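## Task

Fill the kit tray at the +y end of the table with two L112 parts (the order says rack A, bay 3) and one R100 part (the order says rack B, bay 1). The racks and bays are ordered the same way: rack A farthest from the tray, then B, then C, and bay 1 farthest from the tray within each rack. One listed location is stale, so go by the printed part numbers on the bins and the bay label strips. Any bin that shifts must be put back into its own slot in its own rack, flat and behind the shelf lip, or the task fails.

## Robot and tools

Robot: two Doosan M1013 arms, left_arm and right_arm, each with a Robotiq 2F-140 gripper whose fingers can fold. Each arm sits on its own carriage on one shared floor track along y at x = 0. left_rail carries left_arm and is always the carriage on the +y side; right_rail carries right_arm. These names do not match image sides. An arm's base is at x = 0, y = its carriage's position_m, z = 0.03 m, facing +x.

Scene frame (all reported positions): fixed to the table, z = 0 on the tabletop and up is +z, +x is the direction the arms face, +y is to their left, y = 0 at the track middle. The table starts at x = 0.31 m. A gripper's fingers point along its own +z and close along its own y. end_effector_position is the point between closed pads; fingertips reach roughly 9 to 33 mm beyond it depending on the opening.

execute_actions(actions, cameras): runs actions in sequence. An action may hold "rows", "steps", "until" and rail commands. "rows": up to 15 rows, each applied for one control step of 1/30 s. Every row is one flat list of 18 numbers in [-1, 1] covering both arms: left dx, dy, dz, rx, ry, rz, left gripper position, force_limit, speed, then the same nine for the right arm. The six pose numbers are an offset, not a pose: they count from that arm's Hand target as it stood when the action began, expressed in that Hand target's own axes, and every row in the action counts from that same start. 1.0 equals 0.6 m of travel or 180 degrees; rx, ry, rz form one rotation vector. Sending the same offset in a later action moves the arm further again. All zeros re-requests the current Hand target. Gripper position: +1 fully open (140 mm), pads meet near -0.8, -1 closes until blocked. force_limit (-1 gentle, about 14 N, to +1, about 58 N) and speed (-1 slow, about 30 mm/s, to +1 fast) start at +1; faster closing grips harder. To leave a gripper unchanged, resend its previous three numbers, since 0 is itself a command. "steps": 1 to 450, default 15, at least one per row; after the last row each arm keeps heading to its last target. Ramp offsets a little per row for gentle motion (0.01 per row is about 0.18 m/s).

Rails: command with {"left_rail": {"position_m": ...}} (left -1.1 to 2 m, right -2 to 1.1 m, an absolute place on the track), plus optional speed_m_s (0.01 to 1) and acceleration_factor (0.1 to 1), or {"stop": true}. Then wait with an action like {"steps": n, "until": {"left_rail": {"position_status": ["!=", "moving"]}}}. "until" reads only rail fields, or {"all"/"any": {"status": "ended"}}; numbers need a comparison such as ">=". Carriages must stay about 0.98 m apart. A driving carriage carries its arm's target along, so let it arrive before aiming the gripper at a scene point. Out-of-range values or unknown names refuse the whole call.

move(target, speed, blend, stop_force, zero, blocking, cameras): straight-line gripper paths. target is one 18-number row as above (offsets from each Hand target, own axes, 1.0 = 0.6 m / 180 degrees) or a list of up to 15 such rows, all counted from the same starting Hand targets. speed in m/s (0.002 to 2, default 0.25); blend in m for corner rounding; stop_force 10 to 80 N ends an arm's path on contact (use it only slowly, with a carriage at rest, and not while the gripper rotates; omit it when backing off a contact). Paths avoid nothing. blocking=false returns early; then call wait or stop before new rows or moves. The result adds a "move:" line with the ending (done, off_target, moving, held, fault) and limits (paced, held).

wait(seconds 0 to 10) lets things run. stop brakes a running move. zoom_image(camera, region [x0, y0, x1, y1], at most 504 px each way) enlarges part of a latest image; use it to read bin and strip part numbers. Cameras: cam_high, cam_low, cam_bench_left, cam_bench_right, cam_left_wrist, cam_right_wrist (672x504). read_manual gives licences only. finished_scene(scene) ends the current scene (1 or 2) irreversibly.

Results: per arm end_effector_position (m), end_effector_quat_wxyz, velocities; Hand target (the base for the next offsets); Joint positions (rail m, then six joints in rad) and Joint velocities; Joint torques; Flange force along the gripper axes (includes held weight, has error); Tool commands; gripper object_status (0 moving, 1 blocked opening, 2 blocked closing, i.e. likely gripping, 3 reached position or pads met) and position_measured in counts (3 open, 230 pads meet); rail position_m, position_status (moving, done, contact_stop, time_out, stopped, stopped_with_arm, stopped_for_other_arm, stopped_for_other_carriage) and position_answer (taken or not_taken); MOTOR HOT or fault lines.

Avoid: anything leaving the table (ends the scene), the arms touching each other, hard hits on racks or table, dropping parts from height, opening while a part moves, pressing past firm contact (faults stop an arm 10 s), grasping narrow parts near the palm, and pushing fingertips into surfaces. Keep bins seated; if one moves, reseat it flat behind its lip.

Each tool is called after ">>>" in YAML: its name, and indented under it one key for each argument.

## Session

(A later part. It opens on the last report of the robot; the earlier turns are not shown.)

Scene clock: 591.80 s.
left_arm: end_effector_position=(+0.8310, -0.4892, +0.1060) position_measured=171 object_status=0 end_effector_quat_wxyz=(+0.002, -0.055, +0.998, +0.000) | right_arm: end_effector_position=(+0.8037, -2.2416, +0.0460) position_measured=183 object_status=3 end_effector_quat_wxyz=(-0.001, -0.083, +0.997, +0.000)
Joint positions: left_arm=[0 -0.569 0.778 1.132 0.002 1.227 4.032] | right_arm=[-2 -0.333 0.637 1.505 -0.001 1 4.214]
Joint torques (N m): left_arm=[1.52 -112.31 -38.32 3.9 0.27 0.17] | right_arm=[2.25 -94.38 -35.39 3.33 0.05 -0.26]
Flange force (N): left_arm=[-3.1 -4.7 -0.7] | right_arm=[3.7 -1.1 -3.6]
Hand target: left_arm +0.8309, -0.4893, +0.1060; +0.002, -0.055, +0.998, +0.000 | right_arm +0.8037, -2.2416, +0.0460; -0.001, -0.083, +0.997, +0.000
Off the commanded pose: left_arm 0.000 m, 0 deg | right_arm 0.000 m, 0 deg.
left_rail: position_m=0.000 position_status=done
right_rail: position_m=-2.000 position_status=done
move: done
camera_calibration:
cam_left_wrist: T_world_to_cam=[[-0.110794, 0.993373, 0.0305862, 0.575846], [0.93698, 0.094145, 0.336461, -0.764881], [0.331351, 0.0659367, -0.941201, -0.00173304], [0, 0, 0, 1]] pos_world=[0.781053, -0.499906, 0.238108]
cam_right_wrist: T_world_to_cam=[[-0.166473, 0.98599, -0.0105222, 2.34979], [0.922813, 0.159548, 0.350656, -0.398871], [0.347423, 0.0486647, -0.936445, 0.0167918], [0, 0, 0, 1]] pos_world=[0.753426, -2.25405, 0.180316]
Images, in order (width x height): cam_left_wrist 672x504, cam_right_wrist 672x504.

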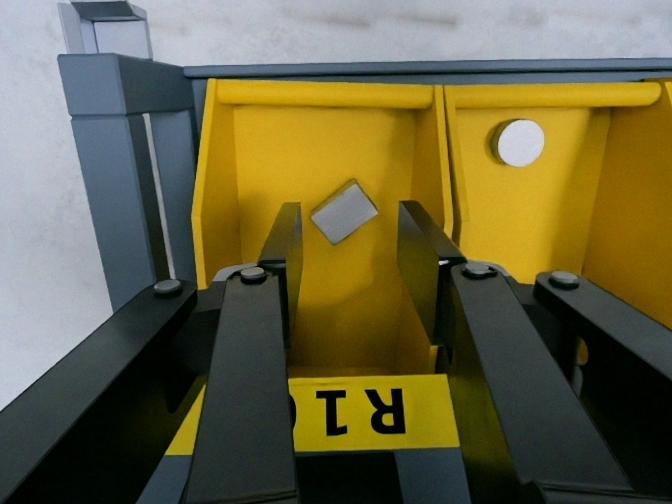

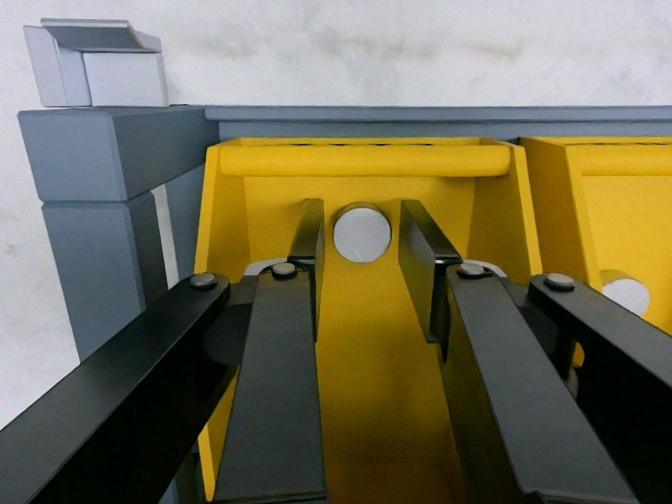

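>>> execute_actions:
  actions:
    - {"rows":[[0,0,0,0,0,0,-0.37,-1,0,0,0,0,0,0,0,-1,-0.05,-1]],"steps":60}
  cameras: []

>>> move:
  target:
    - [0.001,-0.001,0,0,0,-0.2039,-0.37,-1,0,0,0,-0.09,0,0,0,-1,-0.05,-1]
    - [0.001,-0.001,0.0983,0,0,-0.2039,-0.37,-1,0,0,0,-0.25,0,0,0,-1,-0.05,-1]
  speed: 0.06
  cameras: ["cam_left_wrist","cam_right_wrist"]

Scene clock: 605.40 s.
left_arm: end_effector_position=(+0.8309, -0.4893, +0.1060) position_measured=176 object_status=3 end_effector_quat_wxyz=(+0.002, -0.055, +0.998, +0.000) | right_arm: end_effector_position=(+0.8037, -2.2416, +0.0460) position_measured=196 object_status=2 end_effector_quat_wxyz=(-0.001, -0.083, +0.997, +0.000)
Joint positions: left_arm=[0 -0.569 0.778 1.132 0.002 1.227 4.032] | right_arm=[-2 -0.333 0.637 1.505 -0.001 1 4.214]
Joint torques (N m): left_arm=[2.32 -112.66 -38.46 3.95 0.29 0.1] | right_arm=[2.66 -87.98 -31.96 3.41 -0.17 -0.26]
Flange force (N): left_arm=[-2.8 -5.4 -0.1] | right_arm=[4.3 -1.9 -11.3]
Hand target: left_arm +0.8309, -0.4893, +0.1060; +0.002, -0.055, +0.998, +0.000 | right_arm +0.8037, -2.2416, +0.0460; -0.001, -0.083, +0.997, +0.000
Off the commanded pose: left_arm 0.000 m, 0 deg | right_arm 0.000 m, 0 deg.
left_rail: position_m=0.000 position_status=done
right_rail: position_m=-2.000 position_status=done
No camera images: "cameras" was empty.

Scene clock: 612.83 s.
left_arm: end_effector_position=(+0.8307, -0.4900, +0.0470) position_measured=176 object_status=3 end_effector_quat_wxyz=(+0.002, -0.367, +0.930, -0.001) | right_arm: end_effector_position=(+0.8039, -2.2416, +0.1959) position_measured=196 object_status=2 end_effector_quat_wxyz=(-0.001, -0.083, +0.997, +0.000)
Joint positions: left_arm=[0 -0.569 0.816 1.174 0.002 1.147 3.391] | right_arm=[-2 -0.333 0.529 1.387 -0.001 1.227 4.214]
Joint torques (N m): left_arm=[2.51 -112.1 -35.94 3.8 0.27 0.19] | right_arm=[2.36 -89.52 -39.9 3.69 -0.05 -0.22]
Flange force (N): left_arm=[1.1 -6.4 -2.2] | right_arm=[4.4 -1.3 -2.1]
Hand target: left_arm +0.8307, -0.4900, +0.0470; +0.002, -0.367, +0.930, -0.001 | right_arm +0.8039, -2.2416, +0.1960; -0.001, -0.083, +0.997, +0.000
Off the commanded pose: left_arm 0.000 m, 0 deg | right_arm 0.000 m, 0 deg.
left_rail: position_m=0.000 position_status=done
right_rail: position_m=-2.000 position_status=done
move: done
camera_calibration:
cam_left_wrist: T_world_to_cam=[[-0.682437, 0.730412, 0.0279053, 0.924495], [0.694826, 0.63639, 0.334998, -0.277852], [0.226928, 0.248004, -0.941805, 0.118937], [0, 0, 0, 1]] pos_world=[0.796978, -0.527936, 0.179297]
cam_right_wrist: T_world_to_cam=[[-0.166473, 0.98599, -0.0105222, 2.35131], [0.922813, 0.159548, 0.350656, -0.451635], [0.347423, 0.0486647, -0.936445, 0.157091], [0, 0, 0, 1]] pos_world=[0.753626, -2.25395, 0.330216]
Images, in order (width x height): cam_left_wrist 672x504, cam_right_wrist 672x504.

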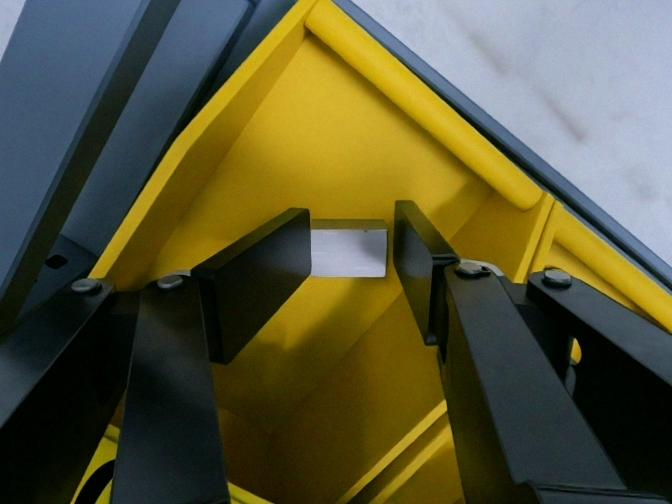

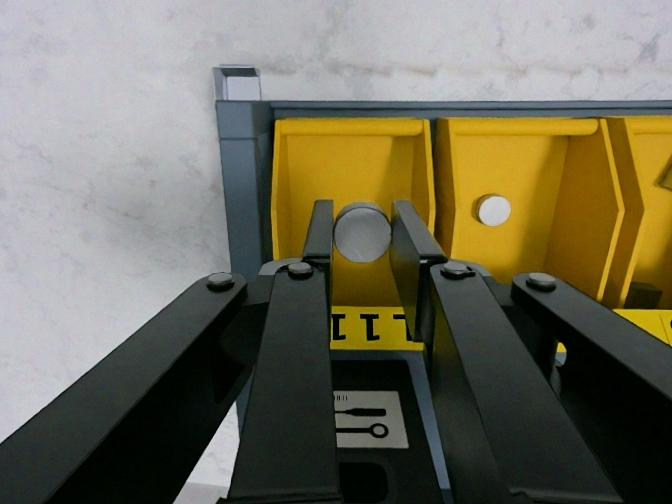

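>>> move:
  target: [0,0,-0.1,0,0,0,-0.37,-1,0,0,0,0,0,0,0,-1,-0.05,-1]
  speed: 0.06
  cameras: ["cam_left_wrist"]

Scene clock: 622.43 s.
left_arm: end_effector_position=(+0.8305, -0.4898, +0.1069) position_measured=176 object_status=3 end_effector_quat_wxyz=(+0.002, -0.367, +0.930, -0.001) | right_arm: end_effector_position=(+0.8039, -2.2416, +0.1960) position_measured=196 object_status=2 end_effector_quat_wxyz=(-0.001, -0.083, +0.997, +0.000)
Joint positions: left_arm=[0 -0.569 0.777 1.132 0.002 1.229 3.391] | right_arm=[-2 -0.333 0.529 1.387 -0.001 1.227 4.214]
Joint torques (N m): left_arm=[2.33 -111.74 -38.03 3.84 0.36 0.13] | right_arm=[2.35 -89.51 -39.74 3.68 0.01 -0.24]
Flange force (N): left_arm=[1.0 -5.9 -0.9] | right_arm=[4.1 -1.5 -2.6]
Hand target: left_arm +0.8304, -0.4899, +0.1070; +0.002, -0.367, +0.930, -0.001 | right_arm +0.8039, -2.2416, +0.1960; -0.001, -0.083, +0.997, +0.000
Off the commanded pose: left_arm 0.000 m, 0 deg | right_arm 0.000 m, 0 deg.
left_rail: position_m=0.000 position_status=done
right_rail: position_m=-2.000 position_status=done
move: done
camera_calibration:
cam_left_wrist: T_world_to_cam=[[-0.682567, 0.730287, 0.0279892, 0.922631], [0.694732, 0.636496, 0.334994, -0.297711], [0.226827, 0.248101, -0.941804, 0.175503], [0, 0, 0, 1]] pos_world=[0.796777, -0.527836, 0.239197]
Images, in order (width x height): cam_left_wrist 672x504.

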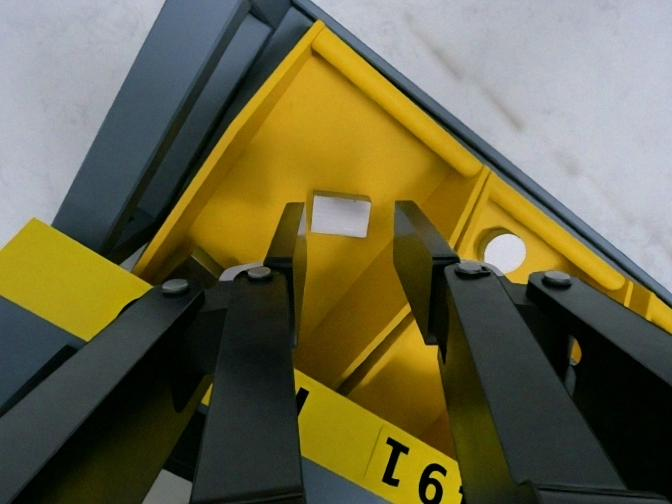

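>>> move:
  target:
    - [0,-0.003,0,0,0,0.025,-0.33,-1,0,0,0,0,0,0,0,-1,-0.05,-1]
    - [0,-0.003,0.1,0,0,0.025,-0.33,-1,0,0,0,-0.05,0,0,0,-1,-0.05,-1]
  speed: 0.04
  cameras: ["cam_left_wrist"]

Scene clock: 630.97 s.
left_arm: end_effector_position=(+0.8319, -0.4913, +0.0470) position_measured=171 object_status=3 end_effector_quat_wxyz=(+0.002, -0.330, +0.944, -0.001) | right_arm: end_effector_position=(+0.8039, -2.2416, +0.2260) position_measured=196 object_status=2 end_effector_quat_wxyz=(-0.001, -0.083, +0.997, +0.000)
Joint positions: left_arm=[0 -0.57 0.819 1.169 0.002 1.149 3.469] | right_arm=[-2 -0.333 0.514 1.355 -0.001 1.274 4.214]
Joint torques (N m): left_arm=[2.23 -114.4 -36.82 3.76 0.4 0.15] | right_arm=[2.55 -88.53 -40.52 3.81 -0.01 -0.23]
Flange force (N): left_arm=[0.1 -6.7 -0.2] | right_arm=[4.9 -1.3 -2.1]
Hand target: left_arm +0.8319, -0.4913, +0.0470; +0.002, -0.330, +0.944, -0.001 | right_arm +0.8039, -2.2416, +0.2260; -0.001, -0.083, +0.997, +0.000
Off the commanded pose: left_arm 0.000 m, 0 deg | right_arm 0.000 m, 0 deg.
left_rail: position_m=0.000 position_status=done
right_rail: position_m=-2.000 position_status=done
move: done
camera_calibration:
cam_left_wrist: T_world_to_cam=[[-0.622981, 0.781731, 0.0281488, 0.902122], [0.742622, 0.579741, 0.33528, -0.345472], [0.245779, 0.229777, -0.941698, 0.0943637], [0, 0, 0, 1]] pos_world=[0.795367, -0.526614, 0.179298]
Images, in order (width x height): cam_left_wrist 672x504.

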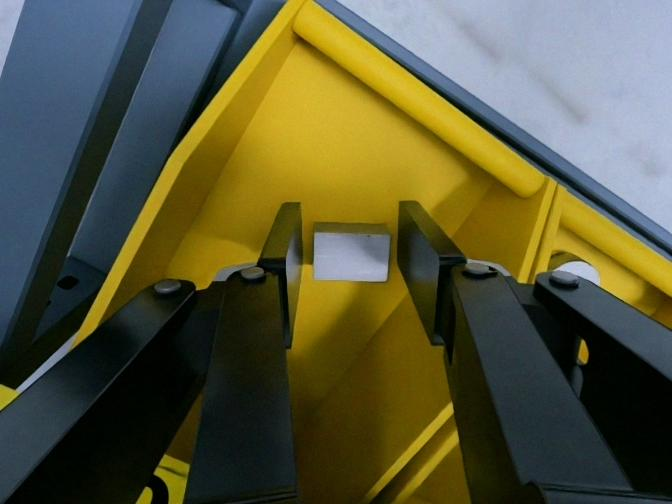

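>>> execute_actions:
  actions:
    - {"rows":[[0,0,0,0,0,0,-1,-0.05,-1,0,0,0,0,0,0,-1,-0.05,-1]],"steps":60}
  cameras: []

>>> move:
  target:
    - [0,0,-0.2,0,0,0,-1,-0.05,-1,0.335,0.056,0,0,0,0,-1,-0.05,-1]
    - [0,0,-0.3,0,0,0,-1,-0.05,-1,0.1917,0.9133,0,0,0,0,-1,-0.05,-1]
    - [0,0,-0.3,0,0,0,-1,-0.05,-1,0.1917,0.9133,0.293,0,0,0,-1,-0.05,-1]
  speed: [0.15,0.3,0.15]
  cameras: ["cam_left_wrist","cam_right_wrist"]

>>> move:
  target: [0,0,0,0,0,0,-1,-0.05,-1,0,0,0.035,0,0,0,-1,-0.05,-1]
  speed: 0.01
  stop_force: 10
  cameras: []

Scene clock: 639.80 s.
left_arm: end_effector_position=(+0.8319, -0.4913, +0.0470) position_measured=186 object_status=2 end_effector_quat_wxyz=(+0.002, -0.330, +0.944, -0.001) | right_arm: end_effector_position=(+0.8039, -2.2416, +0.2260) position_measured=196 object_status=2 end_effector_quat_wxyz=(-0.001, -0.083, +0.997, +0.000)
Joint positions: left_arm=[0 -0.57 0.819 1.169 0.002 1.149 3.469] | right_arm=[-2 -0.333 0.514 1.355 -0.001 1.274 4.214]
Joint torques (N m): left_arm=[2.35 -106.64 -33.81 3.71 0.2 0.17] | right_arm=[2.73 -88.65 -40.39 3.76 0.03 -0.27]
Flange force (N): left_arm=[1.5 -4.0 -7.6] | right_arm=[4.5 -1.7 -2.4]
Hand target: left_arm +0.8319, -0.4913, +0.0470; +0.002, -0.330, +0.944, -0.001 | right_arm +0.8039, -2.2416, +0.2260; -0.001, -0.083, +0.997, +0.000
Off the commanded pose: left_arm 0.000 m, 0 deg | right_arm 0.000 m, 0 deg.
left_rail: position_m=0.000 position_status=done
right_rail: position_m=-2.000 position_status=done
No camera images: "cameras" was empty.

Scene clock: 645.13 s.
left_arm: end_effector_position=(+0.8311, -0.4912, +0.2270) position_measured=186 object_status=2 end_effector_quat_wxyz=(+0.002, -0.330, +0.944, -0.001) | right_arm: end_effector_position=(+0.6000, -1.7201, +0.0503) position_measured=196 object_status=2 end_effector_quat_wxyz=(-0.001, -0.083, +0.997, +0.000)
Joint positions: left_arm=[0 -0.57 0.725 1.002 0.002 1.41 3.469] | right_arm=[-2 0.384 0.402 1.892 0 0.848 4.931]
Joint torques (N m): left_arm=[1.99 -111.01 -40.35 4.09 0.32 0.12] | right_arm=[1.84 -70.56 -31.86 2.94 0.01 -0.19]
Flange force (N): left_arm=[-0.1 -7.1 -0.4] | right_arm=[0.9 -4.5 -2.8]
Hand target: left_arm +0.8311, -0.4912, +0.2270; +0.002, -0.330, +0.944, -0.001 | right_arm +0.5999, -1.7201, +0.0502; -0.001, -0.083, +0.997, +0.000
Off the commanded pose: left_arm 0.000 m, 0 deg | right_arm 0.000 m, 0 deg.
left_rail: position_m=0.000 position_status=done
right_rail: position_m=-2.000 position_status=done
move: done
camera_calibration:
cam_left_wrist: T_world_to_cam=[[-0.623099, 0.781636, 0.0281584, 0.896381], [0.742554, 0.579868, 0.335212, -0.405091], [0.245685, 0.229779, -0.941722, 0.264035], [0, 0, 0, 1]] pos_world=[0.794467, -0.526414, 0.359198]
cam_right_wrist: T_world_to_cam=[[-0.166481, 0.985988, -0.0105433, 1.80172], [0.922779, 0.159559, 0.350743, -0.295457], [0.34751, 0.0486629, -0.936413, 0.0660936], [0, 0, 0, 1]] pos_world=[0.549626, -1.73255, 0.184516]
Images, in order (width x height): cam_left_wrist 672x504, cam_right_wrist 672x504.

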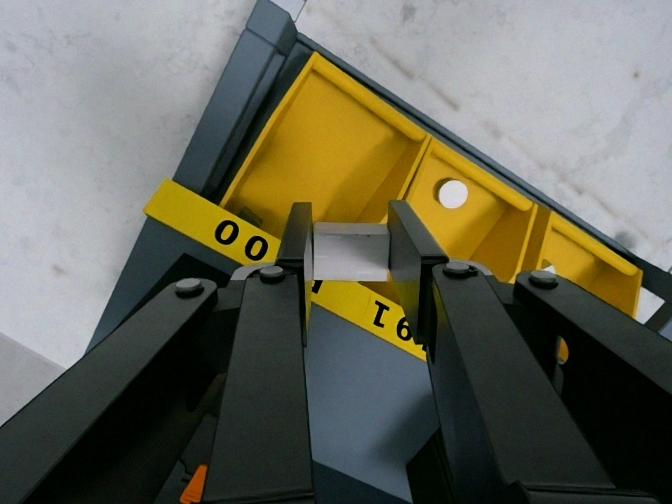

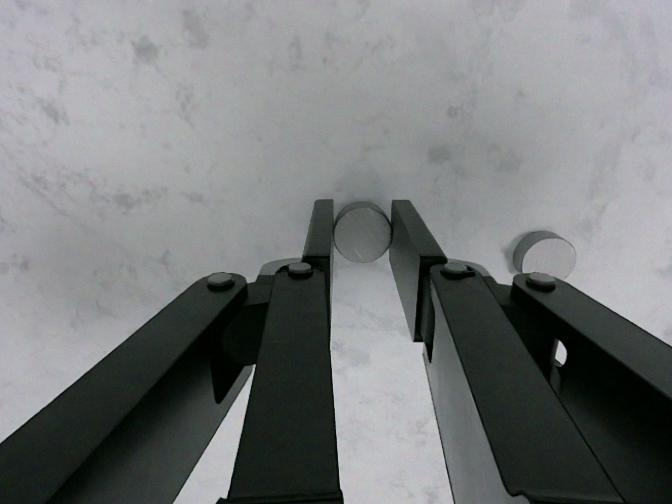

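Scene clock: 647.17 s.
left_arm: end_effector_position=(+0.8311, -0.4912, +0.2270) position_measured=186 object_status=2 end_effector_quat_wxyz=(+0.002, -0.330, +0.944, -0.001) | right_arm: end_effector_position=(+0.6000, -1.7201, +0.0362) position_measured=196 object_status=2 end_effector_quat_wxyz=(-0.001, -0.083, +0.997, +0.000)
Joint positions: left_arm=[0 -0.57 0.725 1.002 0.002 1.41 3.469] | right_arm=[-2 0.384 0.418 1.901 0 0.824 4.931]
Joint torques (N m): left_arm=[2.07 -110.88 -40.78 4.06 0.32 0.1] | right_arm=[2.16 -56.11 -23.65 3 -1.28 -0.25]
Flange force (N): left_arm=[0.5 -5.5 -0.2] | right_arm=[3.6 -5.7 -26.9]
Hand target: left_arm +0.8311, -0.4912, +0.2270; +0.002, -0.330, +0.944, -0.001 | right_arm +0.6000, -1.7201, +0.0362; -0.001, -0.083, +0.997, +0.000 (not the last commanded pose)
Off the commanded pose: left_arm 0.000 m, 0 deg | right_arm 0.007 m, 0 deg.
left_rail: position_m=0.000 position_status=done
right_rail: position_m=-2.000 position_status=done
move: contact (right_arm)
No camera images: "cameras" was empty.

>>> execute_actions:
  actions:
    - {"rows":[[0,0,0,0,0,0,-1,-0.05,-1,0,0,-0.001,0,0,0,-0.25,-1,-1]],"steps":38}
  cameras: []

>>> move:
  target:
    - [0.15,0.12,-0.08,0,0,0,-1,-0.05,-1,0,0,-0.3,0,0,0,-0.25,-1,-1]
    - [0.274,0.218,-0.1167,0,0,0.08,-1,-0.05,-1,0.143,-0.8545,-0.3,0,0,0,-0.25,-1,-1]
  speed: [0.2,0.4]
  cameras: []

>>> execute_actions:
  actions:
    - {"left_rail":{"position_m":1.95},"steps":400,"until":{"left_rail":{"position_status":["!=","moving"]}}}
  cameras: ["cam_left_wrist","cam_right_wrist"]

Scene clock: 658.93 s.
left_arm: end_effector_position=(+0.8311, -0.4912, +0.2270) position_measured=186 object_status=2 end_effector_quat_wxyz=(+0.002, -0.330, +0.944, -0.001) | right_arm: end_effector_position=(+0.6000, -1.7201, +0.0368) position_measured=160 object_status=3 end_effector_quat_wxyz=(-0.001, -0.083, +0.997, +0.000)
Joint positions: left_arm=[0 -0.57 0.725 1.002 0.002 1.41 3.469] | right_arm=[-2 0.384 0.418 1.9 0 0.825 4.931]
Joint torques (N m): left_arm=[1.78 -110.61 -40.47 4.03 0.29 0.14] | right_arm=[1.56 -70.64 -30.6 2.85 0.02 -0.27]
Flange force (N): left_arm=[0.0 -6.1 -0.6] | right_arm=[0.7 -3.8 -3.8]
Hand target: left_arm +0.8311, -0.4912, +0.2270; +0.002, -0.330, +0.944, -0.001 | right_arm +0.6000, -1.7201, +0.0368; -0.001, -0.083, +0.997, +0.000
Off the commanded pose: left_arm 0.000 m, 0 deg | right_arm 0.000 m, 0 deg.
left_rail: position_m=0.000 position_status=done
right_rail: position_m=-2.000 position_status=done
No camera images: "cameras" was empty.

Scene clock: 662.00 s.
left_arm: end_effector_position=(+0.6206, -0.4913, +0.2960) position_measured=186 object_status=2 end_effector_quat_wxyz=(+0.002, -0.209, +0.978, -0.001) | right_arm: end_effector_position=(+0.6001, -2.2398, +0.2170) position_measured=160 object_status=3 end_effector_quat_wxyz=(-0.001, -0.083, +0.997, +0.000)
Joint positions: left_arm=[0 -0.714 0.405 1.389 0.003 1.343 3.576] | right_arm=[-2 -0.433 0.227 1.782 -0.001 1.134 4.114]
Joint torques (N m): left_arm=[2.64 -81.02 -39.87 4.08 0.24 0.15] | right_arm=[0.46 -59.54 -38.09 3.58 0.01 -0.3]
Flange force (N): left_arm=[1.8 -4.5 -1.3] | right_arm=[1.4 -0.2 -2.3]
Hand target: left_arm +0.6206, -0.4913, +0.2960; +0.002, -0.209, +0.978, -0.001 | right_arm +0.6001, -2.2399, +0.2170; -0.001, -0.083, +0.997, +0.000
Off the commanded pose: left_arm 0.000 m, 0 deg | right_arm 0.000 m, 0 deg.
left_rail: position_m=0.000 position_status=done
right_rail: position_m=-2.000 position_status=done
move: done
No camera images: "cameras" was empty.

Scene clock: 665.77 s.
left_arm: end_effector_position=(+0.6206, +1.4586, +0.2960) position_measured=186 object_status=2 end_effector_quat_wxyz=(+0.002, -0.209, +0.978, -0.001) | right_arm: end_effector_position=(+0.6001, -2.2399, +0.2170) position_measured=160 object_status=3 end_effector_quat_wxyz=(-0.001, -0.083, +0.997, +0.000)
Joint positions: left_arm=[1.95 -0.714 0.405 1.389 0.003 1.343 3.576] | right_arm=[-2 -0.433 0.227 1.782 -0.001 1.134 4.114]
Joint torques (N m): left_arm=[2.09 -81.21 -40.07 4.01 0.26 0.17] | right_arm=[2.52 -58.93 -38.22 3.58 0.01 -0.23]
Flange force (N): left_arm=[1.2 -3.9 -0.5] | right_arm=[4.2 -2.2 -2.4]
Hand target: left_arm +0.6206, +1.4587, +0.2960; +0.002, -0.209, +0.978, -0.001 | right_arm +0.6001, -2.2399, +0.2170; -0.001, -0.083, +0.997, +0.000
Tool commands: left_gripper/position=-1.0 left_gripper/force_limit=-0.05 left_gripper/speed=-1.0 right_gripper/position=-0.25 right_gripper/force_limit=-1.0 right_gripper/speed=-1.0
Off the commanded pose: left_arm 0.000 m, 0 deg | right_arm 0.000 m, 0 deg.
left_rail: position_m=1.950 position_status=done
right_rail: position_m=-2.000 position_status=done
camera_calibration:
cam_left_wrist: T_world_to_cam=[[-0.409083, 0.912033, 0.0291008, -1.08398], [0.86335, 0.376527, 0.335938, -1.18119], [0.295429, 0.162551, -0.941435, -0.000157731], [0, 0, 0, 1]] pos_world=[0.576388, 1.43341, 0.428203]
cam_right_wrist: T_world_to_cam=[[-0.16648, 0.985988, -0.0105429, 2.31592], [0.922779, 0.159558, 0.350743, -0.271133], [0.34751, 0.0486629, -0.936413, 0.247543], [0, 0, 0, 1]] pos_world=[0.549726, -2.25225, 0.351316]
Images, in order (width x height): cam_left_wrist 672x504, cam_right_wrist 672x504.

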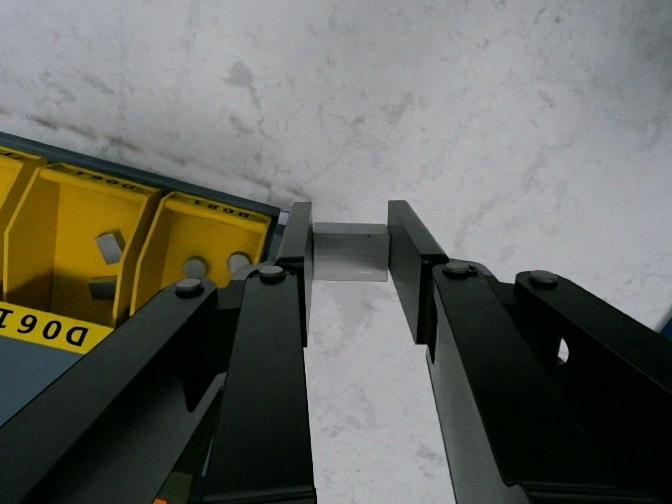

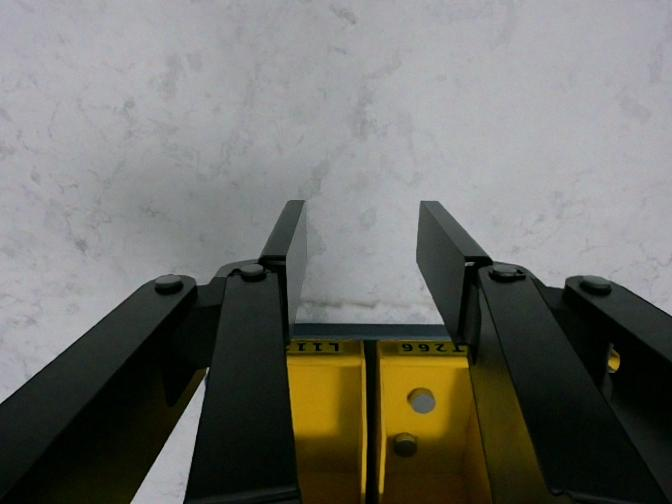

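>>> move:
  target: [-0.4734,0.8673,0.08,0,0,0.134,-1,-0.05,-1,0,0,0,0,0,0,-0.25,-1,-1]
  speed: 0.35
  cameras: ["cam_left_wrist"]

Scene clock: 672.43 s.
left_arm: end_effector_position=(+0.6671, +2.0497, +0.2478) position_measured=186 object_status=2 end_effector_quat_wxyz=(+0.002, +0.000, +1.000, +0.000) | right_arm: end_effector_position=(+0.6001, -2.2399, +0.2170) position_measured=160 object_status=3 end_effector_quat_wxyz=(-0.001, -0.083, +0.997, +0.000)
Joint positions: left_arm=[1.95 0.098 0.247 1.696 -0.001 1.194 4.81] | right_arm=[-2 -0.433 0.227 1.782 -0.001 1.134 4.114]
Joint torques (N m): left_arm=[2.02 -63.75 -38.34 3.89 0.24 0.3] | right_arm=[2.56 -58.41 -38.17 3.59 0.01 -0.23]
Flange force (N): left_arm=[-2.6 -4.4 -0.3] | right_arm=[4.7 -2.1 -3.1]
Hand target: left_arm +0.6671, +2.0498, +0.2478; +0.002, +0.000, +1.000, +0.000 | right_arm +0.6001, -2.2399, +0.2170; -0.001, -0.083, +0.997, +0.000
Off the commanded pose: left_arm 0.000 m, 0 deg | right_arm 0.000 m, 0 deg.
left_rail: position_m=1.950 position_status=done
right_rail: position_m=-2.000 position_status=done
move: done
camera_calibration:
cam_left_wrist: T_world_to_cam=[[-0.00069015, 0.999517, 0.0310645, -2.05496], [0.941619, -0.00980925, 0.336537, -0.68824], [0.33668, 0.0294832, -0.941158, 0.0898416], [0, 0, 0, 1]] pos_world=[0.616394, 2.04457, 0.38001]
Images, in order (width x height): cam_left_wrist 672x504.

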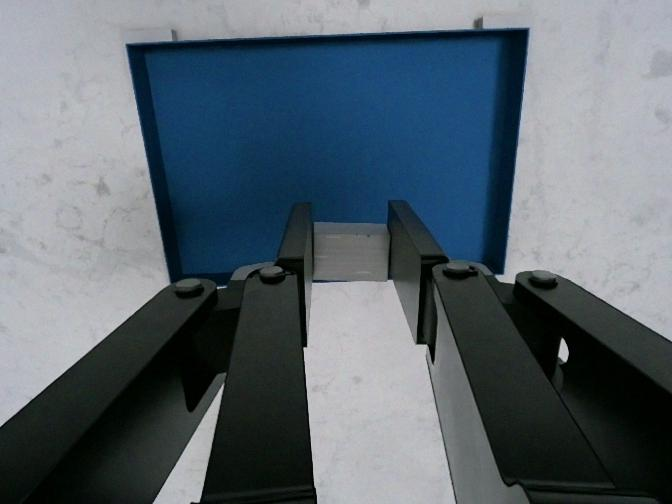

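>>> move:
  target: [0,0,0.33,0,0,0,-1,-0.05,-1,0,0,0,0,0,0,-0.25,-1,-1]
  speed: 0.15
  cameras: []

>>> move:
  target: [0,0,0.035,0,0,0,-1,-0.05,-1,0,0,0,0,0,0,-0.25,-1,-1]
  speed: 0.01
  stop_force: 10
  cameras: []

>>> execute_actions:
  actions:
    - {"rows":[[0,0,-0.001,0,0,0,-0.1,-1,-1,0,0,0,0,0,0,-0.25,-1,-1]],"steps":42}
  cameras: []

>>> move:
  target:
    - [0,0,-0.35,0,0,0,-0.1,-1,-1,0,0,0,0,0,0,-0.25,-1,-1]
    - [0.115,-0.807,-0.35,0,0,0,-0.1,-1,-1,0,0,0,0,0,0,-0.25,-1,-1]
  speed: [0.2,0.4]
  cameras: ["cam_bench_left"]

>>> execute_actions:
  actions:
    - {"left_rail":{"position_m":-1.0},"steps":400,"until":{"left_rail":{"position_status":["!=","moving"]}}}
  cameras: ["cam_left_wrist"]

Scene clock: 683.37 s.
left_arm: end_effector_position=(+0.6681, +2.0496, +0.0499) position_measured=186 object_status=2 end_effector_quat_wxyz=(+0.002, +0.000, +1.000, +0.000) | right_arm: end_effector_position=(+0.6001, -2.2399, +0.2170) position_measured=160 object_status=3 end_effector_quat_wxyz=(-0.001, -0.083, +0.997, +0.000)
Joint positions: left_arm=[1.95 0.097 0.417 1.869 -0.001 0.85 4.81] | right_arm=[-2 -0.433 0.227 1.782 -0.001 1.134 4.114]
Joint torques (N m): left_arm=[1.47 -74.05 -30.76 3.13 0.26 0.14] | right_arm=[2.66 -58.94 -38.05 3.59 0.05 -0.28]
Flange force (N): left_arm=[-4.1 -3.1 0.7] | right_arm=[3.9 -2.7 -2.6]
Hand target: left_arm +0.6681, +2.0496, +0.0498; +0.002, +0.000, +1.000, +0.000 | right_arm +0.6001, -2.2399, +0.2170; -0.001, -0.083, +0.997, +0.000
Off the commanded pose: left_arm 0.000 m, 0 deg | right_arm 0.000 m, 0 deg.
left_rail: position_m=1.950 position_status=done
right_rail: position_m=-2.000 position_status=done
move: done
No camera images: "cameras" was empty.

Scene clock: 685.13 s.
left_arm: end_effector_position=(+0.6682, +2.0496, +0.0386) position_measured=186 object_status=2 end_effector_quat_wxyz=(+0.003, +0.000, +1.000, +0.000) | right_arm: end_effector_position=(+0.6001, -2.2399, +0.2170) position_measured=160 object_status=3 end_effector_quat_wxyz=(-0.001, -0.083, +0.997, +0.000)
Joint positions: left_arm=[1.95 0.097 0.43 1.876 -0.001 0.831 4.81] | right_arm=[-2 -0.433 0.227 1.782 -0.001 1.134 4.114]
Joint torques (N m): left_arm=[2.18 -60.96 -23.66 3.11 0.14 0.16] | right_arm=[2.6 -58.63 -38.14 3.56 0.05 -0.27]
Flange force (N): left_arm=[-0.6 -4.7 -18.6] | right_arm=[4.5 -2.5 -2.8]
Hand target: left_arm +0.6682, +2.0496, +0.0386; +0.003, +0.000, +1.000, +0.000 (not the last commanded pose) | right_arm +0.6001, -2.2399, +0.2170; -0.001, -0.083, +0.997, +0.000
Off the commanded pose: left_arm 0.010 m, 0 deg | right_arm 0.000 m, 0 deg.
left_rail: position_m=1.950 position_status=done
right_rail: position_m=-2.000 position_status=done
move: contact (left_arm)
No camera images: "cameras" was empty.

Scene clock: 686.73 s.
left_arm: end_effector_position=(+0.6682, +2.0496, +0.0392) position_measured=141 object_status=3 end_effector_quat_wxyz=(+0.003, +0.000, +1.000, +0.000) | right_arm: end_effector_position=(+0.6001, -2.2399, +0.2170) position_measured=160 object_status=3 end_effector_quat_wxyz=(-0.001, -0.083, +0.997, +0.000)
Joint positions: left_arm=[1.95 0.097 0.429 1.876 -0.001 0.832 4.81] | right_arm=[-2 -0.433 0.227 1.782 -0.001 1.134 4.114]
Joint torques (N m): left_arm=[1.32 -73.09 -30.22 3 0.37 0.12] | right_arm=[2.63 -59.09 -38.01 3.6 0.01 -0.24]
Flange force (N): left_arm=[-2.3 -3.2 -0.7] | right_arm=[3.7 -2.7 -2.5]
Hand target: left_arm +0.6682, +2.0496, +0.0392; +0.003, +0.000, +1.000, +0.000 | right_arm +0.6001, -2.2399, +0.2170; -0.001, -0.083, +0.997, +0.000
Off the commanded pose: left_arm 0.000 m, 0 deg | right_arm 0.000 m, 0 deg.
left_rail: position_m=1.950 position_status=done
right_rail: position_m=-2.000 position_status=done
No camera images: "cameras" was empty.

Scene clock: 689.87 s.
left_arm: end_effector_position=(+0.5985, +1.5655, +0.2491) position_measured=141 object_status=3 end_effector_quat_wxyz=(+0.003, +0.000, +1.000, +0.000) | right_arm: end_effector_position=(+0.6001, -2.2399, +0.2170) position_measured=160 object_status=3 end_effector_quat_wxyz=(-0.001, -0.083, +0.997, +0.000)
Joint positions: left_arm=[1.95 -0.621 0.302 1.621 0.003 1.214 4.09] | right_arm=[-2 -0.433 0.227 1.782 -0.001 1.134 4.114]
Joint torques (N m): left_arm=[1.05 -69.9 -38.2 3.94 0.42 0.28] | right_arm=[2.3 -58.68 -38.2 3.55 0.03 -0.23]
Flange force (N): left_arm=[-1.9 -3.7 -0.6] | right_arm=[4.2 -2.0 -2.7]
Hand target: left_arm +0.5984, +1.5654, +0.2491; +0.003, +0.000, +1.000, +0.000 | right_arm +0.6001, -2.2399, +0.2170; -0.001, -0.083, +0.997, +0.000
Off the commanded pose: left_arm 0.000 m, 0 deg | right_arm 0.000 m, 0 deg.
left_rail: position_m=1.950 position_status=done
right_rail: position_m=-2.000 position_status=done
move: done
Images, in order (width x height): cam_bench_left 672x504.

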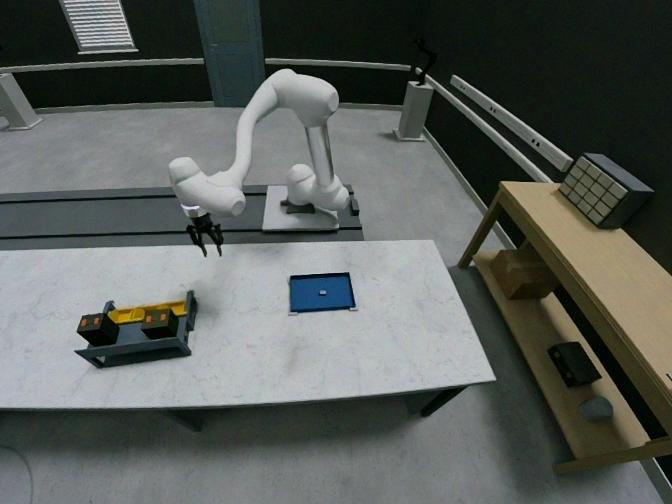

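Scene clock: 694.63 s.
left_arm: end_effector_position=(+0.5985, -1.3844, +0.2491) position_measured=141 object_status=3 end_effector_quat_wxyz=(+0.003, +0.000, +1.000, +0.000) | right_arm: end_effector_position=(+0.6001, -2.2399, +0.2170) position_measured=160 object_status=3 end_effector_quat_wxyz=(-0.001, -0.083, +0.997, +0.000)
Joint positions: left_arm=[-1 -0.621 0.302 1.621 0.003 1.214 4.09] | right_arm=[-2 -0.433 0.227 1.782 -0.001 1.134 4.114]
Joint torques (N m): left_arm=[1.82 -68.83 -38.06 3.89 0.29 0.15] | right_arm=[2.64 -58.76 -38.22 3.6 0.01 -0.26]
Flange force (N): left_arm=[-0.5 -3.8 -1.5] | right_arm=[4.5 -2.1 -2.4]
Hand target: left_arm +0.5984, -1.3845, +0.2491; +0.003, +0.000, +1.000, +0.000 | right_arm +0.6001, -2.2399, +0.2170; -0.001, -0.083, +0.997, +0.000
Tool commands: left_gripper/position=-0.1 left_gripper/force_limit=-1.0 left_gripper/speed=-1.0 right_gripper/position=-0.25 right_gripper/force_limit=-1.0 right_gripper/speed=-1.0
Off the commanded pose: left_arm 0.000 m, 0 deg | right_arm 0.000 m, 0 deg.
left_rail: position_m=-1.000 position_status=done
right_rail: position_m=-2.000 position_status=done
camera_calibration:
cam_left_wrist: T_world_to_cam=[[-0.000825361, 0.999515, 0.0311236, 1.37754], [0.941545, -0.00970837, 0.336747, -0.657575], [0.336886, 0.0295822, -0.941081, 0.215442], [0, 0, 0, 1]] pos_world=[0.547694, -1.38963, 0.381311]
Images, in order (width x height): cam_left_wrist 672x504.

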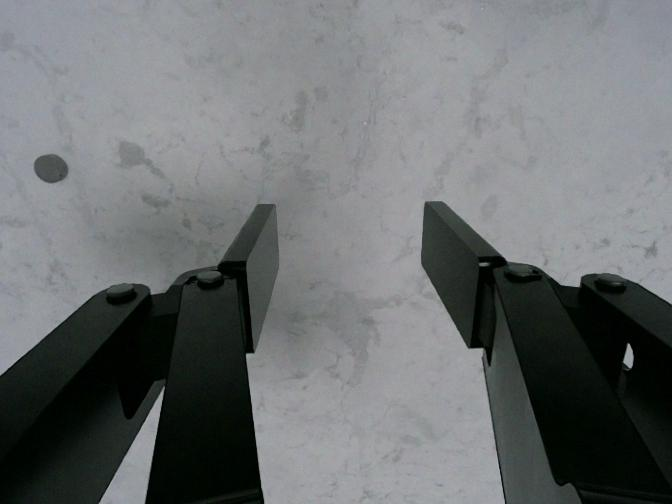

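>>> move:
  target:
    - [-0.0025,-0.416,0,0,0,0,-0.1,-1,-1,0,0,0,0,0,0,-0.25,-1,-1]
    - [-0.0025,-0.416,0.353,0,0,0,-0.1,-1,-1,0,0,0,0,0,0,-0.25,-1,-1]
  speed: 0.2
  cameras: ["cam_left_wrist"]

>>> execute_actions:
  actions:
    - {"rows":[[0,0,0,0,0,0,-1,-0.05,-1,0,0,0,0,0,0,-0.25,-1,-1]],"steps":90}
  cameras: ["cam_left_wrist"]

Scene clock: 703.17 s.
left_arm: end_effector_position=(+0.6012, -1.6342, +0.0376) position_measured=141 object_status=3 end_effector_quat_wxyz=(+0.003, +0.000, +1.000, +0.000) | right_arm: end_effector_position=(+0.6001, -2.2399, +0.2170) position_measured=160 object_status=3 end_effector_quat_wxyz=(-0.001, -0.083, +0.997, +0.000)
Joint positions: left_arm=[-1 -0.853 0.69 1.428 0.004 1.02 3.857] | right_arm=[-2 -0.433 0.227 1.782 -0.001 1.134 4.114]
Joint torques (N m): left_arm=[2.67 -102.25 -35.08 3.54 0.2 0.13] | right_arm=[2.61 -58.6 -38.05 3.6 0.03 -0.21]
Flange force (N): left_arm=[-0.4 -4.8 0.5] | right_arm=[4.4 -2.3 -2.8]
Hand target: left_arm +0.6011, -1.6342, +0.0375; +0.003, +0.000, +1.000, +0.000 | right_arm +0.6001, -2.2399, +0.2170; -0.001, -0.083, +0.997, +0.000
Off the commanded pose: left_arm 0.000 m, 0 deg | right_arm 0.000 m, 0 deg.
left_rail: position_m=-1.000 position_status=done
right_rail: position_m=-2.000 position_status=done
move: done
camera_calibration:
cam_left_wrist: T_world_to_cam=[[-0.000696791, 0.999517, 0.0310648, 1.63375], [0.941544, -0.00980965, 0.336747, -0.591452], [0.336889, 0.0294835, -0.941083, 0.0226261], [0, 0, 0, 1]] pos_world=[0.550394, -1.63943, 0.169711]
Images, in order (width x height): cam_left_wrist 672x504.

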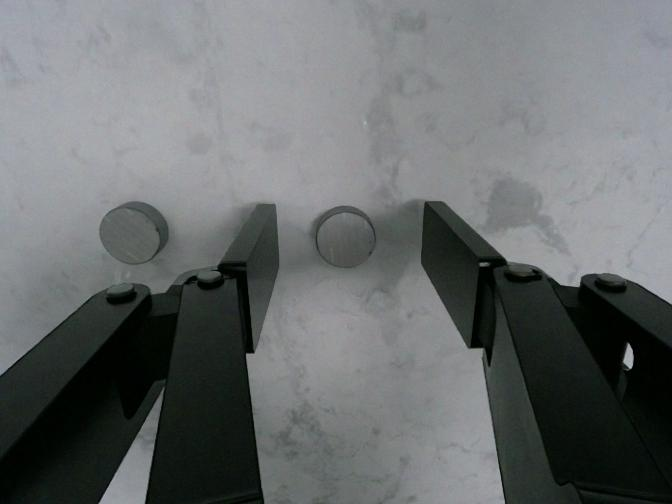

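Scene clock: 706.37 s.
left_arm: end_effector_position=(+0.6011, -1.6342, +0.0375) position_measured=196 object_status=2 end_effector_quat_wxyz=(+0.003, +0.000, +1.000, +0.000) | right_arm: end_effector_position=(+0.6001, -2.2399, +0.2170) position_measured=160 object_status=3 end_effector_quat_wxyz=(-0.001, -0.083, +0.997, +0.000)
Joint positions: left_arm=[-1 -0.853 0.69 1.428 0.004 1.02 3.857] | right_arm=[-2 -0.433 0.227 1.782 -0.001 1.134 4.114]
Joint torques (N m): left_arm=[2.89 -94.71 -31.6 3.64 0.14 0.17] | right_arm=[2.93 -58.47 -38.21 3.56 0.04 -0.24]
Flange force (N): left_arm=[0.8 -3.8 -7.9] | right_arm=[5.1 -2.3 -2.8]
Hand target: left_arm +0.6011, -1.6342, +0.0375; +0.003, +0.000, +1.000, +0.000 | right_arm +0.6001, -2.2399, +0.2170; -0.001, -0.083, +0.997, +0.000
Off the commanded pose: left_arm 0.000 m, 0 deg | right_arm 0.000 m, 0 deg.
left_rail: position_m=-1.000 position_status=done
right_rail: position_m=-2.000 position_status=done
camera_calibration:
cam_left_wrist: T_world_to_cam=[[-0.000696791, 0.999517, 0.0310648, 1.63375], [0.941544, -0.00980965, 0.336747, -0.591324], [0.336889, 0.0294835, -0.941083, 0.0225657], [0, 0, 0, 1]] pos_world=[0.550294, -1.63943, 0.169611]
Images, in order (width x height): cam_left_wrist 672x504.

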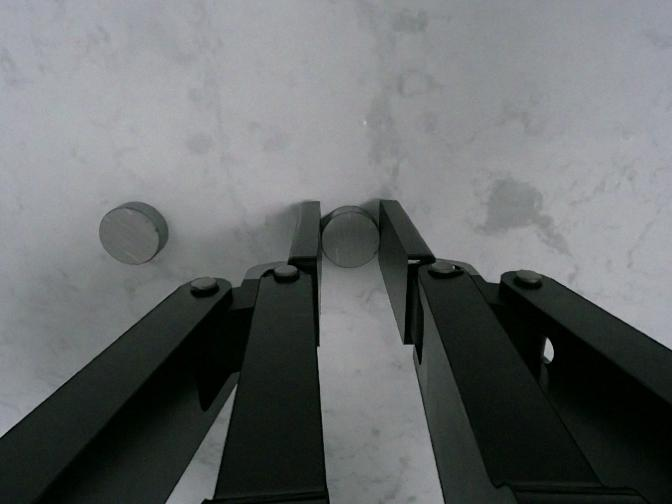

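>>> move:
  target:
    - [0,0,-0.35,0,0,0,-1,-0.05,-1,0,0,0,0,0,0,-0.25,-1,-1]
    - [0,0.666,-0.4,0,0,0,-1,-0.05,-1,0,0,0,0,0,0,-0.25,-1,-1]
  speed: [0.2,0.35]
  cameras: []

>>> execute_actions:
  actions:
    - {"left_rail":{"position_m":1.95},"steps":400,"until":{"left_rail":{"position_status":["!=","moving"]}}}
  cameras: ["cam_left_wrist"]

>>> move:
  target:
    - [-0.111,0.415,0,0,0,0,-1,-0.05,-1,0,0,0,0,0,0,-0.25,-1,-1]
    - [-0.111,0.415,0.379,0,0,0,-1,-0.05,-1,0,0,0,0,0,0,-0.25,-1,-1]
  speed: [0.3,0.15]
  blend: [0.02,0]
  cameras: ["cam_left_wrist"]

>>> move:
  target: [0,0,0.035,0,0,0,-1,-0.05,-1,0,0,0,0,0,0,-0.25,-1,-1]
  speed: 0.01
  stop_force: 10
  cameras: []

>>> execute_actions:
  actions:
    - {"rows":[[0,0,-0.001,0,0,0,-0.25,-1,-1,0,0,0,0,0,0,-0.25,-1,-1]],"steps":35}
  cameras: []

>>> move:
  target:
    - [0,0,-0.35,0,0,0,-0.25,-1,-1,0,0,0,0,0,0,-0.25,-1,-1]
    - [0.111,-0.8,-0.35,0,0,0,-0.1,-1,-1,0,0,0,0,0,0,-0.25,-1,-1]
  speed: [0.2,0.4]
  cameras: ["cam_left_wrist"]

>>> execute_actions:
  actions:
    - {"left_rail":{"position_m":-1.0},"steps":400,"until":{"left_rail":{"position_status":["!=","moving"]}}}
  cameras: ["cam_left_wrist"]

Scene clock: 720.53 s.
left_arm: end_effector_position=(+0.5997, -1.2345, +0.2772) position_measured=196 object_status=2 end_effector_quat_wxyz=(+0.003, +0.000, +1.000, +0.000) | right_arm: end_effector_position=(+0.6001, -2.2399, +0.2170) position_measured=160 object_status=3 end_effector_quat_wxyz=(-0.001, -0.083, +0.997, +0.000)
Joint positions: left_arm=[-1 -0.427 0.183 1.72 0.002 1.234 4.284] | right_arm=[-2 -0.433 0.227 1.782 -0.001 1.134 4.114]
Joint torques (N m): left_arm=[3.15 -56.46 -38.49 3.89 0.18 0.19] | right_arm=[2.66 -58.43 -38.29 3.59 0.04 -0.23]
Flange force (N): left_arm=[1.4 -5.7 -1.7] | right_arm=[5.1 -1.9 -2.7]
Hand target: left_arm +0.5997, -1.2344, +0.2772; +0.003, +0.000, +1.000, +0.000 | right_arm +0.6001, -2.2399, +0.2170; -0.001, -0.083, +0.997, +0.000
Off the commanded pose: left_arm 0.000 m, 0 deg | right_arm 0.000 m, 0 deg.
left_rail: position_m=-1.000 position_status=done
right_rail: position_m=-2.000 position_status=done
move: done
No camera images: "cameras" was empty.

Scene clock: 725.30 s.
left_arm: end_effector_position=(+0.5997, +1.7155, +0.2773) position_measured=196 object_status=2 end_effector_quat_wxyz=(+0.003, +0.000, +1.000, +0.000) | right_arm: end_effector_position=(+0.6001, -2.2399, +0.2170) position_measured=160 object_status=3 end_effector_quat_wxyz=(-0.001, -0.083, +0.997, +0.000)
Joint positions: left_arm=[1.95 -0.427 0.183 1.72 0.002 1.234 4.284] | right_arm=[-2 -0.433 0.227 1.782 -0.001 1.134 4.114]
Joint torques (N m): left_arm=[2.4 -57.56 -38.55 3.89 0.3 0.25] | right_arm=[2.65 -58.72 -38.11 3.57 0.06 -0.24]
Flange force (N): left_arm=[-0.6 -5.4 -1.1] | right_arm=[4.3 -2.2 -2.8]
Hand target: left_arm +0.5997, +1.7155, +0.2772; +0.003, +0.000, +1.000, +0.000 | right_arm +0.6001, -2.2399, +0.2170; -0.001, -0.083, +0.997, +0.000
Tool commands: left_gripper/position=-1.0 left_gripper/force_limit=-0.05 left_gripper/speed=-1.0 right_gripper/position=-0.25 right_gripper/force_limit=-1.0 right_gripper/speed=-1.0
Off the commanded pose: left_arm 0.000 m, 0 deg | right_arm 0.000 m, 0 deg.
left_rail: position_m=1.950 position_status=done
right_rail: position_m=-2.000 position_status=done
camera_calibration:
cam_left_wrist: T_world_to_cam=[[-0.000696791, 0.999517, 0.0310648, -1.72178], [0.941544, -0.00980965, 0.336747, -0.637899], [0.336889, 0.0294835, -0.941083, 0.149948], [0, 0, 0, 1]] pos_world=[0.548894, 1.71027, 0.409411]
Images, in order (width x height): cam_left_wrist 672x504.

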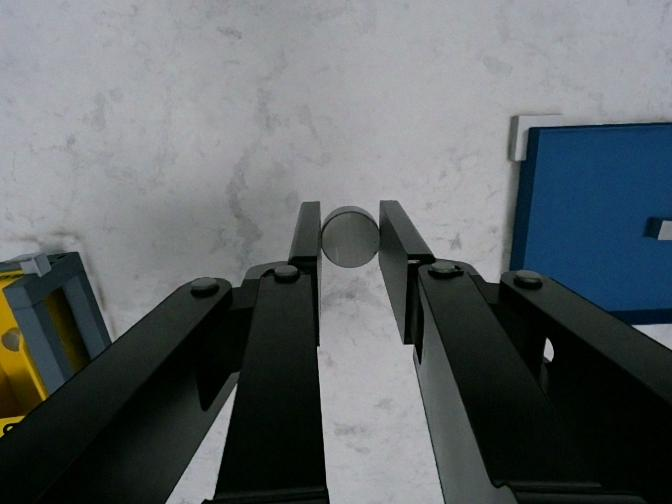

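Scene clock: 728.10 s.
left_arm: end_effector_position=(+0.6673, +1.9645, +0.0501) position_measured=196 object_status=2 end_effector_quat_wxyz=(+0.003, +0.000, +1.000, +0.000) | right_arm: end_effector_position=(+0.6001, -2.2399, +0.2170) position_measured=160 object_status=3 end_effector_quat_wxyz=(-0.001, -0.083, +0.997, +0.000)
Joint positions: left_arm=[1.95 -0.03 0.407 1.886 -0.001 0.844 4.682] | right_arm=[-2 -0.433 0.227 1.782 -0.001 1.134 4.114]
Joint torques (N m): left_arm=[1.88 -71.77 -30.82 3.12 0.18 0.16] | right_arm=[2.81 -58.5 -38.2 3.57 0.04 -0.19]
Flange force (N): left_arm=[-2.0 -4.2 -0.3] | right_arm=[5.1 -2.5 -2.7]
Hand target: left_arm +0.6673, +1.9644, +0.0500; +0.003, +0.000, +1.000, +0.000 | right_arm +0.6001, -2.2399, +0.2170; -0.001, -0.083, +0.997, +0.000
Off the commanded pose: left_arm 0.000 m, 0 deg | right_arm 0.000 m, 0 deg.
left_rail: position_m=1.950 position_status=done
right_rail: position_m=-2.000 position_status=done
move: done
camera_calibration:
cam_left_wrist: T_world_to_cam=[[-0.000790466, 0.999518, 0.0310299, -1.96349], [0.941545, -0.00970969, 0.336748, -0.622792], [0.336887, 0.0294822, -0.941083, -0.0939775], [0, 0, 0, 1]] pos_world=[0.616494, 1.95927, 0.18221]
Images, in order (width x height): cam_left_wrist 672x504.

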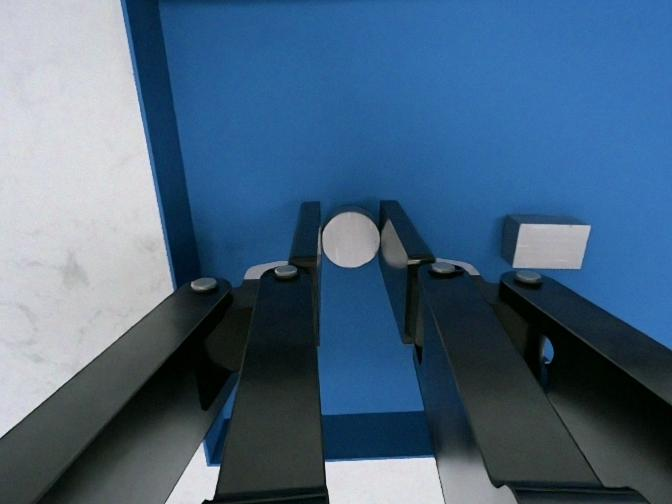

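Scene clock: 729.90 s.
left_arm: end_effector_position=(+0.6674, +1.9644, +0.0383) position_measured=196 object_status=2 end_effector_quat_wxyz=(+0.003, +0.000, +1.000, +0.000) | right_arm: end_effector_position=(+0.6001, -2.2399, +0.2170) position_measured=160 object_status=3 end_effector_quat_wxyz=(-0.001, -0.083, +0.997, +0.000)
Joint positions: left_arm=[1.95 -0.03 0.42 1.893 -0.001 0.824 4.682] | right_arm=[-2 -0.433 0.227 1.782 -0.001 1.134 4.114]
Joint torques (N m): left_arm=[1.45 -56.97 -23.86 3.19 -1.14 0.14] | right_arm=[2.7 -58.69 -38.15 3.56 0.03 -0.29]
Flange force (N): left_arm=[3.4 -3.3 -24.2] | right_arm=[4.5 -2.2 -2.5]
Hand target: left_arm +0.6674, +1.9644, +0.0383; +0.003, +0.000, +1.000, +0.000 (not the last commanded pose) | right_arm +0.6001, -2.2399, +0.2170; -0.001, -0.083, +0.997, +0.000
Off the commanded pose: left_arm 0.009 m, 0 deg | right_arm 0.000 m, 0 deg.
left_rail: position_m=1.950 position_status=done
right_rail: position_m=-2.000 position_status=done
move: contact (left_arm)
No camera images: "cameras" was empty.

Scene clock: 731.27 s.
left_arm: end_effector_position=(+0.6674, +1.9644, +0.0389) position_measured=160 object_status=3 end_effector_quat_wxyz=(+0.003, +0.000, +1.000, +0.000) | right_arm: end_effector_position=(+0.6001, -2.2399, +0.2170) position_measured=160 object_status=3 end_effector_quat_wxyz=(-0.001, -0.083, +0.997, +0.000)
Joint positions: left_arm=[1.95 -0.03 0.419 1.892 -0.001 0.825 4.682] | right_arm=[-2 -0.433 0.227 1.782 -0.001 1.134 4.114]
Joint torques (N m): left_arm=[1.56 -72.46 -29.9 3.05 0.33 0.18] | right_arm=[2.86 -58.51 -38.2 3.57 0 -0.25]
Flange force (N): left_arm=[-2.8 -3.8 -0.2] | right_arm=[4.9 -2.4 -2.9]
Hand target: left_arm +0.6674, +1.9644, +0.0389; +0.003, +0.000, +1.000, +0.000 | right_arm +0.6001, -2.2399, +0.2170; -0.001, -0.083, +0.997, +0.000
Off the commanded pose: left_arm 0.000 m, 0 deg | right_arm 0.000 m, 0 deg.
left_rail: position_m=1.950 position_status=done
right_rail: position_m=-2.000 position_status=done
No camera images: "cameras" was empty.

Scene clock: 735.07 s.
left_arm: end_effector_position=(+0.6000, +1.4845, +0.2489) position_measured=141 object_status=0 end_effector_quat_wxyz=(+0.003, +0.000, +1.000, +0.000) | right_arm: end_effector_position=(+0.6001, -2.2399, +0.2170) position_measured=160 object_status=3 end_effector_quat_wxyz=(-0.001, -0.083, +0.997, +0.000)
Joint positions: left_arm=[1.95 -0.707 0.375 1.52 0.003 1.242 4.004] | right_arm=[-2 -0.433 0.227 1.782 -0.001 1.134 4.114]
Joint torques (N m): left_arm=[1.93 -76.48 -38.39 3.95 0.34 0.18] | right_arm=[2.48 -58.65 -38.15 3.57 0.03 -0.23]
Flange force (N): left_arm=[-0.4 -3.8 -1.4] | right_arm=[4.3 -1.9 -2.9]
Hand target: left_arm +0.6000, +1.4845, +0.2489; +0.003, +0.000, +1.000, +0.000 | right_arm +0.6001, -2.2399, +0.2170; -0.001, -0.083, +0.997, +0.000
Off the commanded pose: left_arm 0.000 m, 0 deg | right_arm 0.000 m, 0 deg.
left_rail: position_m=1.950 position_status=done
right_rail: position_m=-2.000 position_status=done
move: done
camera_calibration:
cam_left_wrist: T_world_to_cam=[[-0.000793758, 0.999518, 0.0310292, -1.48995], [0.941513, -0.00970912, 0.336837, -0.631049], [0.336976, 0.0294818, -0.941052, 0.129874], [0, 0, 0, 1]] pos_world=[0.549194, 1.47927, 0.381011]
Images, in order (width x height): cam_left_wrist 672x504.

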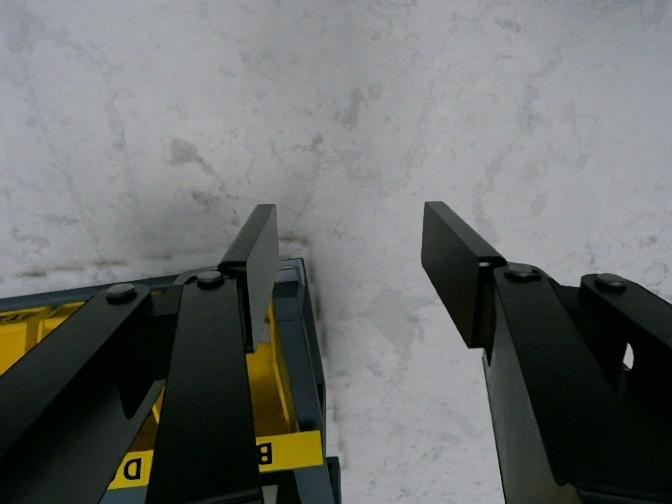

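Scene clock: 739.83 s.
left_arm: end_effector_position=(+0.6001, -1.4654, +0.2489) position_measured=141 object_status=3 end_effector_quat_wxyz=(+0.003, +0.000, +1.000, +0.000) | right_arm: end_effector_position=(+0.6001, -2.2399, +0.2170) position_measured=160 object_status=3 end_effector_quat_wxyz=(-0.001, -0.083, +0.997, +0.000)
Joint positions: left_arm=[-1 -0.706 0.375 1.52 0.003 1.242 4.004] | right_arm=[-2 -0.433 0.227 1.782 -0.001 1.134 4.114]
Joint torques (N m): left_arm=[2.7 -76.52 -38.57 3.94 0.32 0.07] | right_arm=[2.82 -58.7 -38.22 3.57 0 -0.24]
Flange force (N): left_arm=[0.5 -4.2 -0.9] | right_arm=[4.6 -2.5 -2.8]
Hand target: left_arm +0.6000, -1.4655, +0.2489; +0.003, +0.000, +1.000, +0.000 | right_arm +0.6001, -2.2399, +0.2170; -0.001, -0.083, +0.997, +0.000
Tool commands: left_gripper/position=-0.1 left_gripper/force_limit=-1.0 left_gripper/speed=-1.0 right_gripper/position=-0.25 right_gripper/force_limit=-1.0 right_gripper/speed=-1.0
Off the commanded pose: left_arm 0.000 m, 0 deg | right_arm 0.000 m, 0 deg.
left_rail: position_m=-1.000 position_status=done
right_rail: position_m=-2.000 position_status=done
camera_calibration:
cam_left_wrist: T_world_to_cam=[[-0.000828661, 0.999515, 0.0311229, 1.45851], [0.941513, -0.0097078, 0.336836, -0.659688], [0.336974, 0.0295817, -0.941049, 0.216989], [0, 0, 0, 1]] pos_world=[0.549194, -1.47063, 0.381011]
Images, in order (width x height): cam_left_wrist 672x504.

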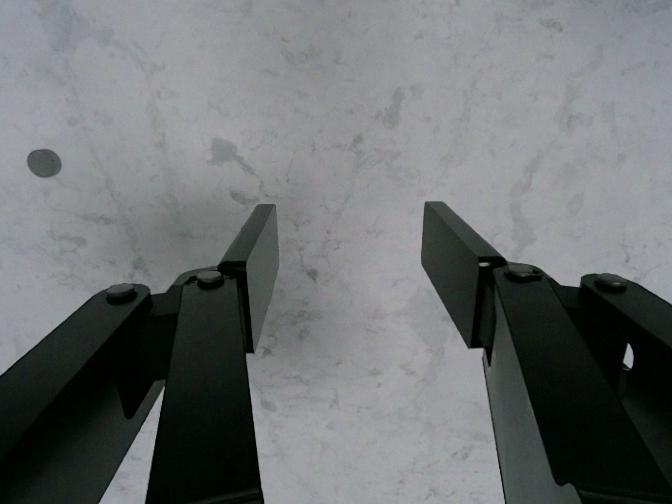

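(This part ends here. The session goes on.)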